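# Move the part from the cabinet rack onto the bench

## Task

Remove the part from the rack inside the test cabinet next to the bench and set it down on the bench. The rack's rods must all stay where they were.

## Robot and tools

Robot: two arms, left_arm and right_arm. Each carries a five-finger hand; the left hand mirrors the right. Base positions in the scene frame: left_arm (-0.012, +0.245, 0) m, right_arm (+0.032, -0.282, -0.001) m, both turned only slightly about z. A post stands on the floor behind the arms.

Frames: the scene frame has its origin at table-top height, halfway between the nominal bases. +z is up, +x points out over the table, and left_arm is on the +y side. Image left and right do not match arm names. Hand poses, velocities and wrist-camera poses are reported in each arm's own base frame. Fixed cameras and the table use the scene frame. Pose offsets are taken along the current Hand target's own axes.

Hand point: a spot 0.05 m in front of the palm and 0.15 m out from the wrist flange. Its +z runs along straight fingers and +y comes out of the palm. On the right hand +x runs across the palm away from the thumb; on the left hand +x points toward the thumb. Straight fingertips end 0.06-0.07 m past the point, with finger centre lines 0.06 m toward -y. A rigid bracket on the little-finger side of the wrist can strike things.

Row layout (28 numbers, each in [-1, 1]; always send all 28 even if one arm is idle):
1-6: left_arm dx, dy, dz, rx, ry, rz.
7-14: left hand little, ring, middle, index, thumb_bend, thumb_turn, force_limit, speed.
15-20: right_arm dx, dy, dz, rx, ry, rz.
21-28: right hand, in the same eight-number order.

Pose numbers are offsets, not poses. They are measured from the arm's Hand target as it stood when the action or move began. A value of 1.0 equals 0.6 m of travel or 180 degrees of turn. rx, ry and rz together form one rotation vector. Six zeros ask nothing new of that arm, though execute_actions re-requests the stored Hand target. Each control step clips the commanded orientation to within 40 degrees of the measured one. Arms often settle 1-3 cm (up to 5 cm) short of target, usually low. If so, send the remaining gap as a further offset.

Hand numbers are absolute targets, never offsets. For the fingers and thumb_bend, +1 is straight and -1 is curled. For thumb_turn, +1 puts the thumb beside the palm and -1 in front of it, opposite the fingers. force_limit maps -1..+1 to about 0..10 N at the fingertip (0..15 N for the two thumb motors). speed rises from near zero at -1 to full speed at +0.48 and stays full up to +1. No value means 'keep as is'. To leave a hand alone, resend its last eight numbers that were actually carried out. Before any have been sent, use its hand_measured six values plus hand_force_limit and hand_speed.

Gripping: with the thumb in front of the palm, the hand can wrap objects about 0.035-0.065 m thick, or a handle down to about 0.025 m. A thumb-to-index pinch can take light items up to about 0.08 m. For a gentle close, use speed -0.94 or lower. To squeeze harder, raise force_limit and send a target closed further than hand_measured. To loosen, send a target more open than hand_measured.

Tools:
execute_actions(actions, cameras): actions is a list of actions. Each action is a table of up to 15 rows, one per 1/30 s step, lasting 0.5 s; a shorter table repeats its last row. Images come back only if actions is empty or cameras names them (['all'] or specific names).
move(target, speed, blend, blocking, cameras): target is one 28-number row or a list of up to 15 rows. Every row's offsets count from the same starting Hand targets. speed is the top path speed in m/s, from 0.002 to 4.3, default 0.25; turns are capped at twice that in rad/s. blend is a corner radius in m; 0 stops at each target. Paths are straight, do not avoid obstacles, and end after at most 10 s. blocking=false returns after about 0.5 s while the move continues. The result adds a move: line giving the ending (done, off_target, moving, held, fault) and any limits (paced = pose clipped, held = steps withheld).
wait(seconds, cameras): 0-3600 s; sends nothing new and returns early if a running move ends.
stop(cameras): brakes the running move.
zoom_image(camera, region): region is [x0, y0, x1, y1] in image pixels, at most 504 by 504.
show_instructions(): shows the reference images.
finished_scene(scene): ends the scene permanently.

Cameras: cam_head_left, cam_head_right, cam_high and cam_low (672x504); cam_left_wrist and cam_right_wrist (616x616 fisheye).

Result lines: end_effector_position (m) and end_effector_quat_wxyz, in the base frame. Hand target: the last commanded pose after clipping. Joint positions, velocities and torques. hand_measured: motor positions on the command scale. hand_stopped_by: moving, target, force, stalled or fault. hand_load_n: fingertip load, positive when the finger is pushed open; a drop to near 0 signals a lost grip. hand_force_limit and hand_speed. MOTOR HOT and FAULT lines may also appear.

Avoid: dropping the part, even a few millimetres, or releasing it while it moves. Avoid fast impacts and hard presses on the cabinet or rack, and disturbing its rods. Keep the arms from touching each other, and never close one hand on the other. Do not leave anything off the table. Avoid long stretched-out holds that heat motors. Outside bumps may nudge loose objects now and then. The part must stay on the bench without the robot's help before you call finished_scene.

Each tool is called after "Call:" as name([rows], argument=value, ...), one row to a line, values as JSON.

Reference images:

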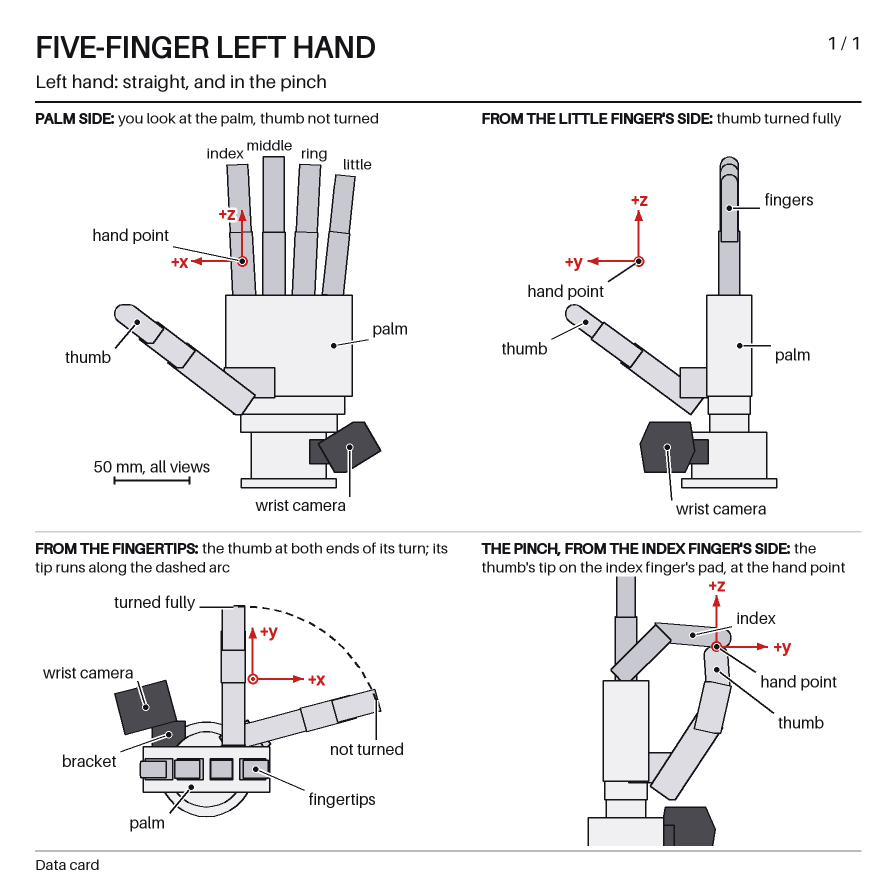

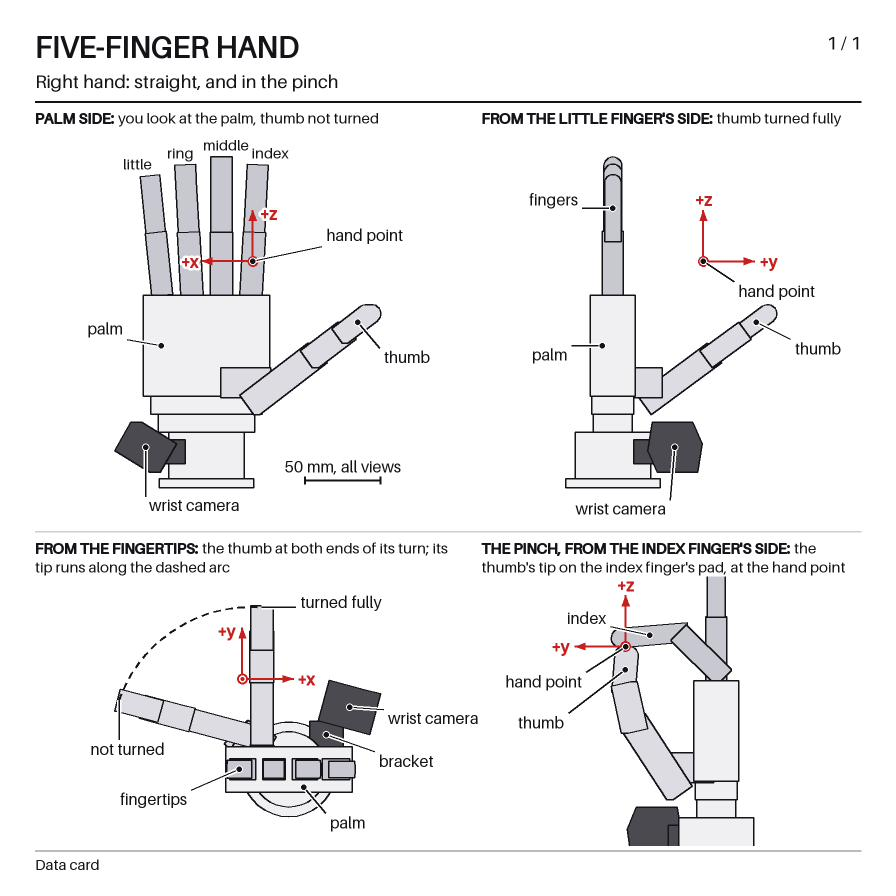

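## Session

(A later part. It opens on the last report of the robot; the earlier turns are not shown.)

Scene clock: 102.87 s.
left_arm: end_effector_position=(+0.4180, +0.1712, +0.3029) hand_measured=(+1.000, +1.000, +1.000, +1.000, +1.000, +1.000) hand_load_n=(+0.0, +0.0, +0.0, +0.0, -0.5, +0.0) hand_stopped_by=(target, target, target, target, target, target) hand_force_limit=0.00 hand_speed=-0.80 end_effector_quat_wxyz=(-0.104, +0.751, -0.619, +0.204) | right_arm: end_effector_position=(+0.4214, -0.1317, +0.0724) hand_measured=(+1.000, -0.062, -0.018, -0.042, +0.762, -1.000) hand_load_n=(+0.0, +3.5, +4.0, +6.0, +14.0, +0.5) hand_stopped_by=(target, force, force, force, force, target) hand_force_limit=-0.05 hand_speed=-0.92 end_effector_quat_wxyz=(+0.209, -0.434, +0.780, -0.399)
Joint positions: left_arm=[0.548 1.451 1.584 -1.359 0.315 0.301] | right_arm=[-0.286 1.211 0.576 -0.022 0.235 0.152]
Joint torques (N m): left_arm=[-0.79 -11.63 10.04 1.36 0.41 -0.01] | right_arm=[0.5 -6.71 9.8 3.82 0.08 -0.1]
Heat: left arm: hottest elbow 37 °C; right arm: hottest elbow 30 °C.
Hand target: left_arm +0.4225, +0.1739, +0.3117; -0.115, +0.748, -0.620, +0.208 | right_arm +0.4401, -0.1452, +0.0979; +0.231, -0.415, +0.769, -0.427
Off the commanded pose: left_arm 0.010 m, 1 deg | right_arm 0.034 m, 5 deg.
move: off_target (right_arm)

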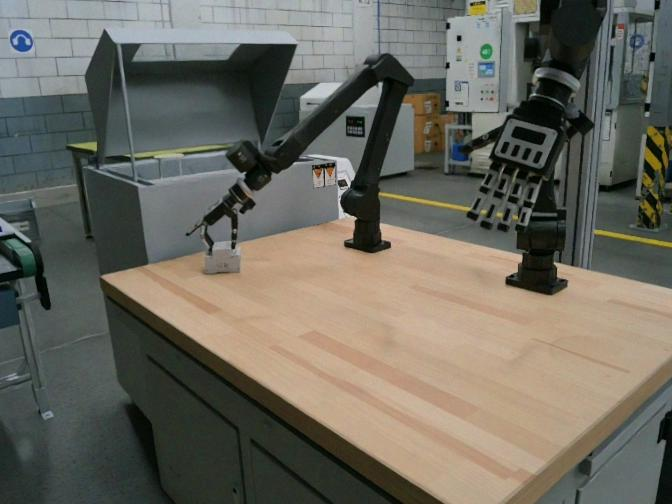

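Call:
move(target=[0,0,0,0,0,0,1,1,1,1,1,1,0,-0.8,0,0.0132,0.0037,0,0,0,1,-0.35,-0.35,-0.35,0.55,-1,-0.05,-0.92], speed=0.03, cameras=["cam_low"])

Call:
zoom_image(camera="cam_low", region=[190, 230, 260, 300])

Scene clock: 104.57 s.
left_arm: end_effector_position=(+0.4180, +0.1712, +0.3029) hand_measured=(+1.000, +1.000, +1.000, +1.000, +1.000, +1.000) hand_load_n=(+0.0, +0.0, +0.0, +0.0, +0.0, +0.0) hand_stopped_by=(target, target, target, target, target, target) hand_force_limit=0.00 hand_speed=-0.80 end_effector_quat_wxyz=(-0.104, +0.751, -0.619, +0.204) | right_arm: end_effector_position=(+0.4237, -0.1324, +0.0722) hand_measured=(+1.000, -0.062, -0.018, -0.042, +0.762, -1.000) hand_load_n=(+0.0, +4.5, +3.5, +6.5, +13.5, +0.5) hand_stopped_by=(target, force, force, force, force, target) hand_force_limit=-0.05 hand_speed=-0.92 end_effector_quat_wxyz=(+0.215, -0.431, +0.777, -0.405)
Joint positions: left_arm=[0.548 1.451 1.584 -1.359 0.315 0.301] | right_arm=[-0.286 1.215 0.566 0.01 0.235 0.152]
Joint torques (N m): left_arm=[-0.85 -11.81 10 1.31 0.4 -0.01] | right_arm=[0.62 -6.01 9.2 3.69 0.12 -0.09]
Heat: left arm: hottest elbow 37 °C; right arm: hottest elbow 30 °C.
Hand target: left_arm +0.4225, +0.1739, +0.3117; -0.115, +0.748, -0.620, +0.208 | right_arm +0.4382, -0.1439, +0.0900; +0.231, -0.415, +0.769, -0.427
Off the commanded pose: left_arm 0.010 m, 1 deg | right_arm 0.026 m, 4 deg.
move: off_target (right_arm)

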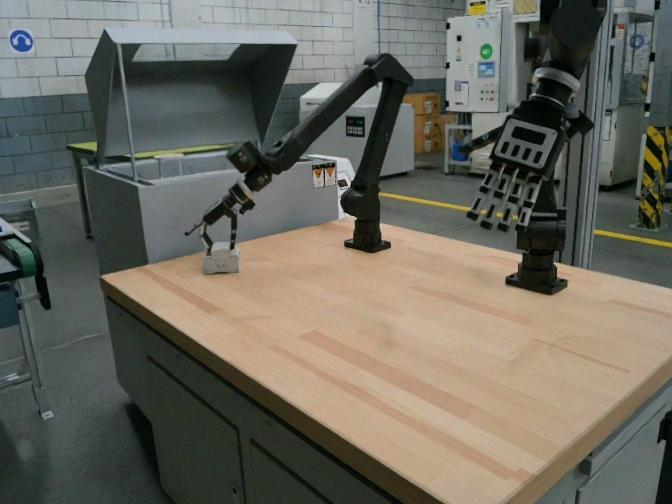

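Scaled by 7.200 from the camera's image (finer frame: 960x720).

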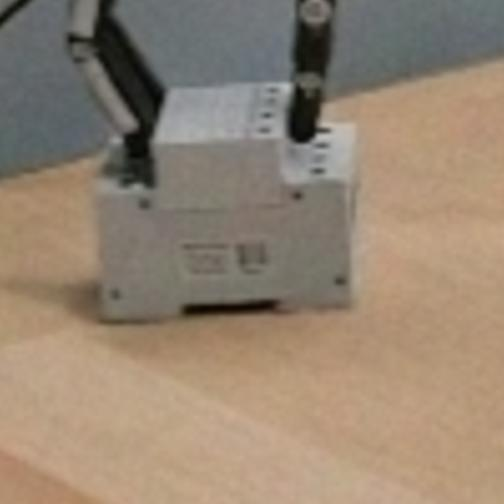

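Call:
move(target=[0,0,0,0,0,0,1,1,1,1,1,1,0,-0.8,0,0.0125,0,0,0,0,1,-0.35,-0.35,-0.35,0.55,-1,-0.05,-0.92], speed=0.03, cameras=["cam_low"])

Call:
zoom_image(camera="cam_low", region=[190, 230, 260, 300])

Scene clock: 105.97 s.
left_arm: end_effector_position=(+0.4180, +0.1712, +0.3029) hand_measured=(+1.000, +1.000, +1.000, +1.000, +1.000, +1.000) hand_load_n=(+0.0, +0.0, +0.0, -0.5, -0.5, +0.0) hand_stopped_by=(target, target, target, target, target, target) hand_force_limit=0.00 hand_speed=-0.80 end_effector_quat_wxyz=(-0.104, +0.751, -0.619, +0.204) | right_arm: end_effector_position=(+0.4247, -0.1327, +0.0720) hand_measured=(+1.000, -0.062, -0.018, -0.042, +0.762, -1.000) hand_load_n=(+0.0, +5.0, +3.0, +6.5, +14.0, +0.5) hand_stopped_by=(target, force, force, force, force, target) hand_force_limit=-0.05 hand_speed=-0.92 end_effector_quat_wxyz=(+0.220, -0.428, +0.774, -0.411)
Joint positions: left_arm=[0.548 1.451 1.584 -1.359 0.315 0.301] | right_arm=[-0.286 1.215 0.556 0.038 0.236 0.152]
Joint torques (N m): left_arm=[-0.85 -11.99 10.02 1.37 0.4 -0.01] | right_arm=[0.91 -5.6 8.64 3.37 0.2 -0.07]
Heat: left arm: hottest elbow 38 °C; right arm: hottest elbow 30 °C.
Hand target: left_arm +0.4225, +0.1739, +0.3117; -0.115, +0.748, -0.620, +0.208 | right_arm +0.4350, -0.1417, +0.0837; +0.231, -0.415, +0.769, -0.427
Off the commanded pose: left_arm 0.010 m, 1 deg | right_arm 0.018 m, 3 deg.
move: off_target (right_arm)

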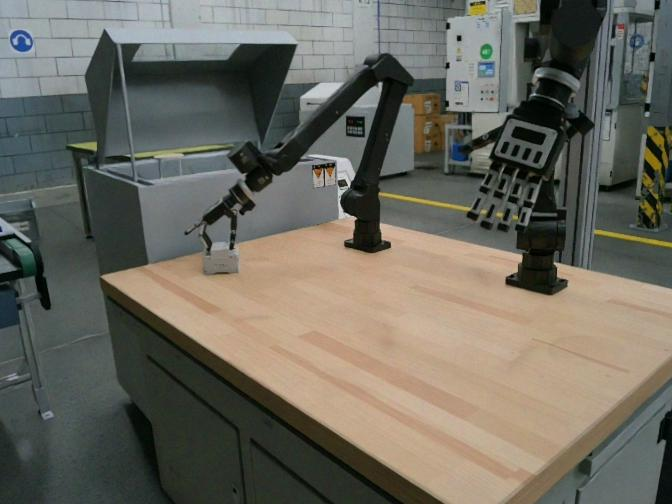

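Scaled by 7.200 from the camera's image (finer frame: 960x720).

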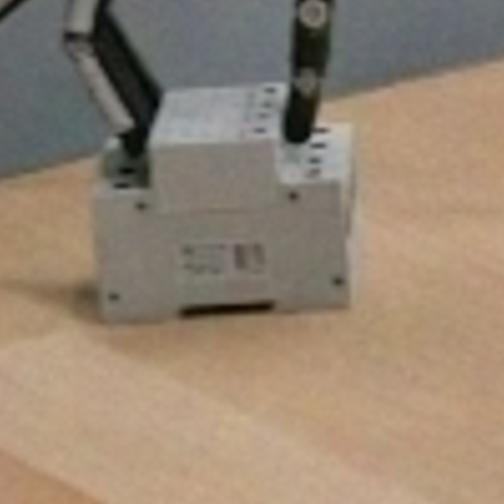

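Call:
move(target=[0,0,0,0,0,0,1,1,1,1,1,1,0,-0.8,0,0,0,0,0,0,1,0.1,0.12,0.1,0.9,-1,-0.05,-0.92], cameras=["cam_right_wrist","cam_low"])

Call:
zoom_image(camera="cam_low", region=[190, 230, 260, 300])

Scene clock: 108.00 s.
left_arm: end_effector_position=(+0.4180, +0.1712, +0.3029) hand_measured=(+1.000, +1.000, +1.000, +1.000, +1.000, +1.000) hand_load_n=(+0.0, +0.0, +0.0, +0.0, +0.0, +0.0) hand_stopped_by=(target, target, target, target, target, target) hand_force_limit=0.00 hand_speed=-0.80 end_effector_quat_wxyz=(-0.104, +0.751, -0.619, +0.204) | right_arm: end_effector_position=(+0.4272, -0.1336, +0.0746) hand_measured=(+1.000, +0.100, +0.120, +0.100, +0.900, -1.000) hand_load_n=(+0.0, +0.0, +0.0, +0.0, +0.0, +0.0) hand_stopped_by=(target, target, target, target, target, target) hand_force_limit=-0.05 hand_speed=-0.92 end_effector_quat_wxyz=(+0.224, -0.426, +0.772, -0.415)
Joint positions: left_arm=[0.548 1.451 1.584 -1.359 0.315 0.301] | right_arm=[-0.286 1.215 0.556 0.052 0.237 0.152]
Joint torques (N m): left_arm=[-0.85 -11.69 9.98 1.33 0.4 0] | right_arm=[0.91 -5.54 8.62 3.04 0.16 -0.07]
Heat: left arm: hottest elbow 38 °C; right arm: hottest elbow 30 °C.
Hand target: left_arm +0.4225, +0.1739, +0.3117; -0.115, +0.748, -0.620, +0.208 | right_arm +0.4350, -0.1417, +0.0837; +0.231, -0.415, +0.769, -0.427
Off the commanded pose: left_arm 0.010 m, 1 deg | right_arm 0.014 m, 2 deg.
move: done
cam_right_wrist: T_world_to_cam=[[-0.58059, 0.06307, -0.81175, 0.31484], [-0.04203, 0.99334, 0.10724, 0.14156], [0.81311, 0.09638, -0.57408, -0.16858]] pos_world=[0.32582, -0.14423, 0.14361]
Images, in order (width x height): cam_low 672x504, cam_right_wrist 616x616.

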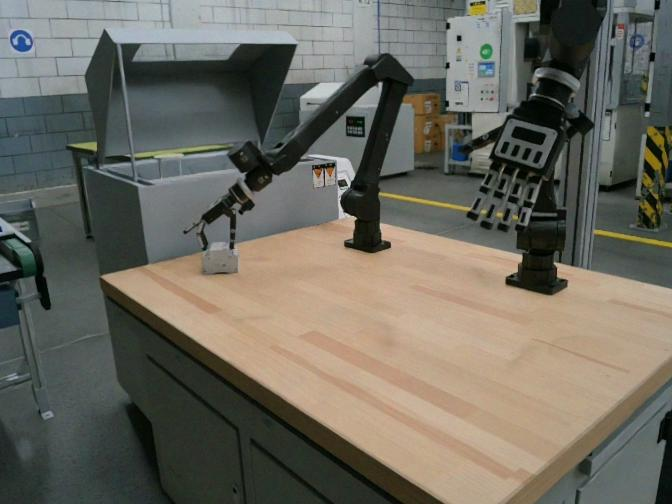

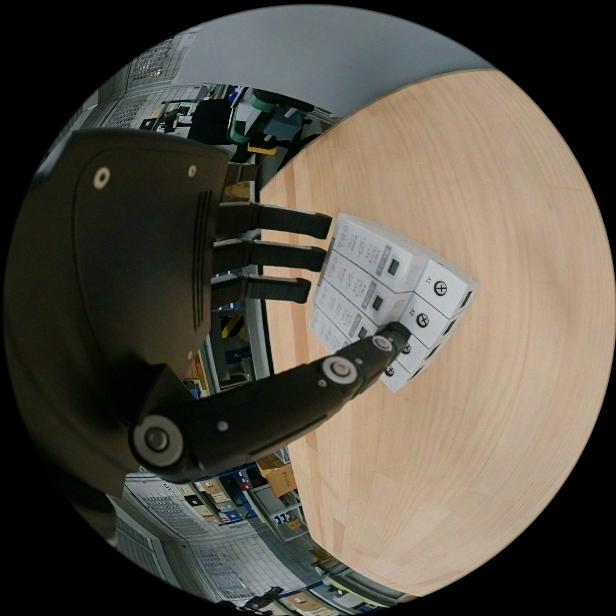

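Scaled by 7.200 from the camera's image (finer frame: 960x720).

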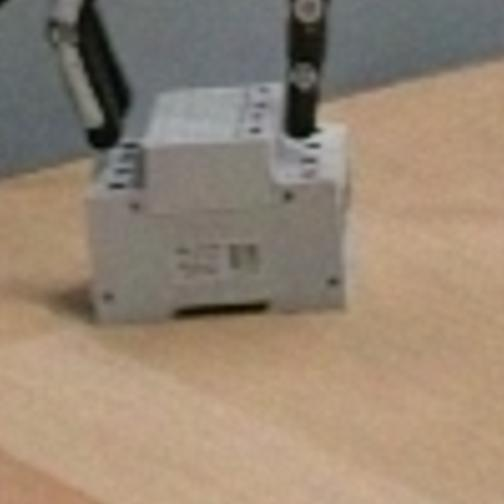

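Call:
move([
  [0,0,0,0,0,0,1,1,1,1,1,1,0,-0.8,0,0,0,0,0,0,1,0.6,0.6,0.6,1,-1,-0.05,-0.5],
  [0,0,0,0,0,0,1,1,1,1,1,1,0,-0.8,0,-0.17,-0.1058,0,0,0,1,0.6,0.6,0.6,1,-1,-0.05,-0.5],
], speed=0.08, cameras=["all"])

Call:
zoom_image(camera="cam_low", region=[190, 230, 260, 300])

Call:
zoom_image(camera="cam_high", region=[310, 90, 500, 240])

Scene clock: 111.57 s.
left_arm: end_effector_position=(+0.4180, +0.1712, +0.3029) hand_measured=(+1.000, +1.000, +1.000, +1.000, +1.000, +1.000) hand_load_n=(+0.0, +0.0, +0.0, +0.0, +0.0, +0.0) hand_stopped_by=(target, target, target, target, target, target) hand_force_limit=0.00 hand_speed=-0.80 end_effector_quat_wxyz=(-0.104, +0.751, -0.619, +0.204) | right_arm: end_effector_position=(+0.4247, -0.1330, +0.1758) hand_measured=(+1.000, +0.600, +0.600, +0.600, +1.000, -1.000) hand_load_n=(+0.0, +0.0, +0.0, +0.0, +0.0, +0.0) hand_stopped_by=(target, target, target, target, target, target) hand_force_limit=-0.05 hand_speed=-0.50 end_effector_quat_wxyz=(+0.220, -0.428, +0.774, -0.412)
Joint positions: left_arm=[0.548 1.451 1.584 -1.359 0.315 0.301] | right_arm=[-0.286 1.045 0.742 -0.316 0.237 0.152]
Joint torques (N m): left_arm=[-0.73 -11.75 9.99 1.32 0.42 -0.01] | right_arm=[0.91 -5.54 12.67 1.52 0.16 -0.08]
Heat: left arm: hottest elbow 38 °C; right arm: hottest elbow 30 °C.
Hand target: left_arm +0.4225, +0.1739, +0.3117; -0.115, +0.748, -0.620, +0.208 | right_arm +0.4349, -0.1417, +0.2038; +0.231, -0.415, +0.769, -0.427
Off the commanded pose: left_arm 0.010 m, 1 deg | right_arm 0.031 m, 3 deg.
move: off_target (right_arm)
cam_right_wrist: T_world_to_cam=[[-0.58888, 0.06555, -0.80556, 0.39824], [-0.04051, 0.99306, 0.11042, 0.12871], [0.80721, 0.09766, -0.58213, -0.10432]] pos_world=[0.32394, -0.14373, 0.24587]

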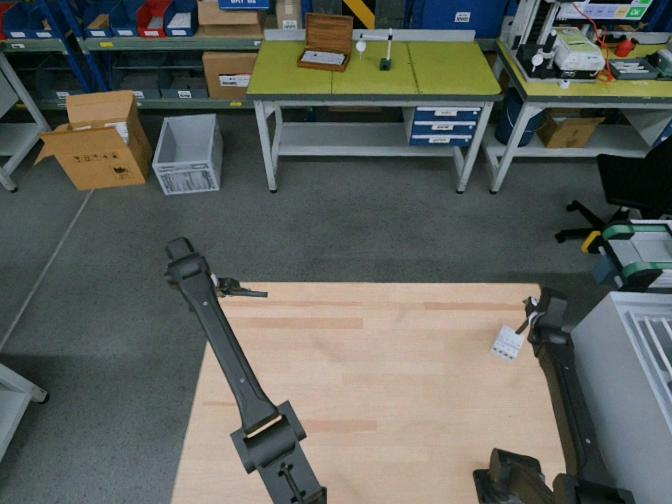

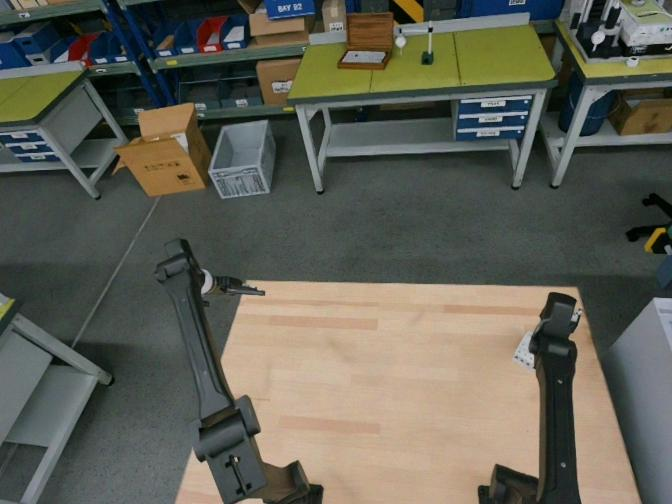

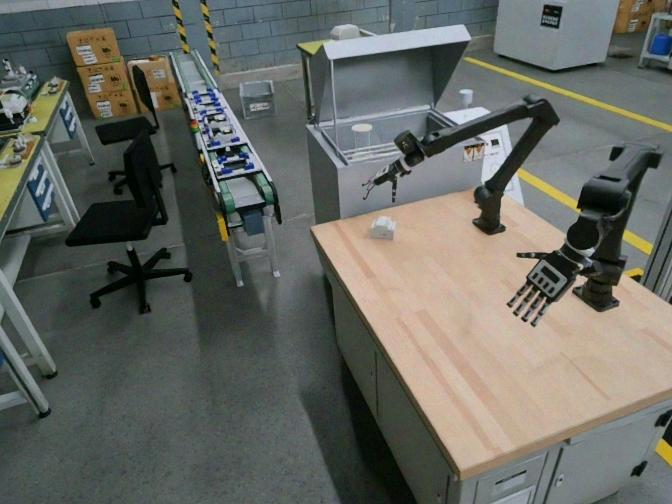

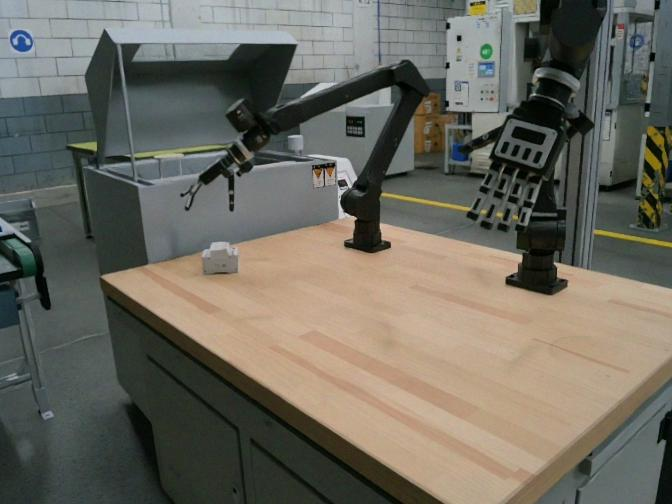

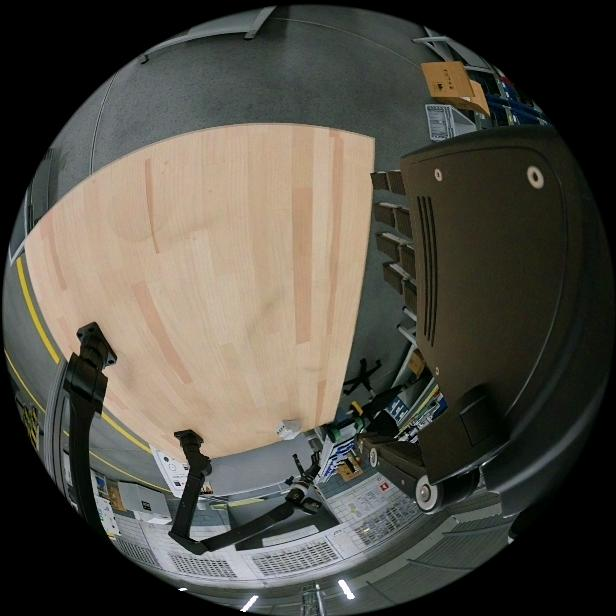

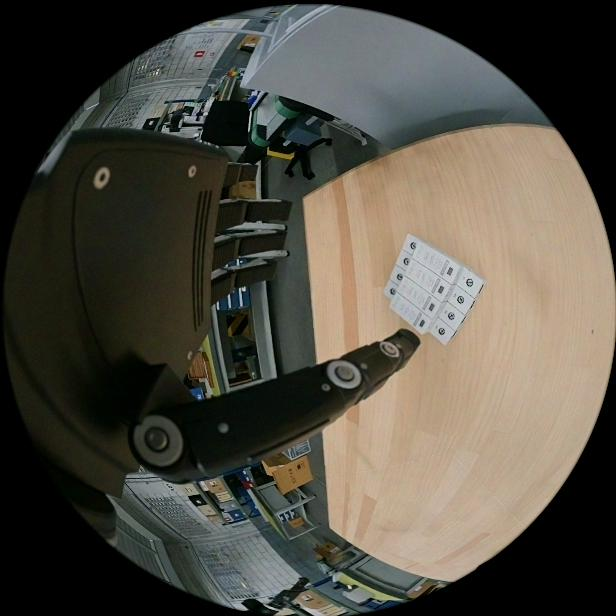

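Scaled by 7.200 from the camera's image (finer frame: 960x720).

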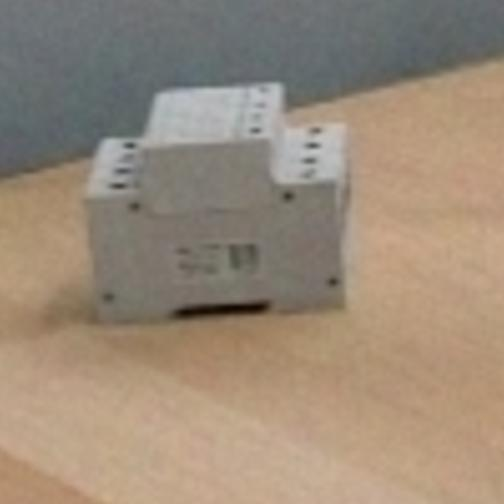

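Scaled by 2.653 from the camera's image (finer frame: 960x720).

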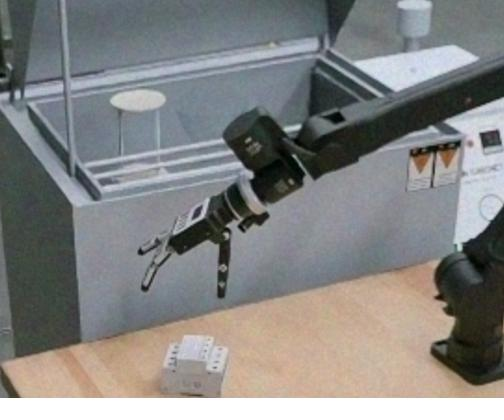

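Call:
finished_scene()

The scene is finished: the task was done.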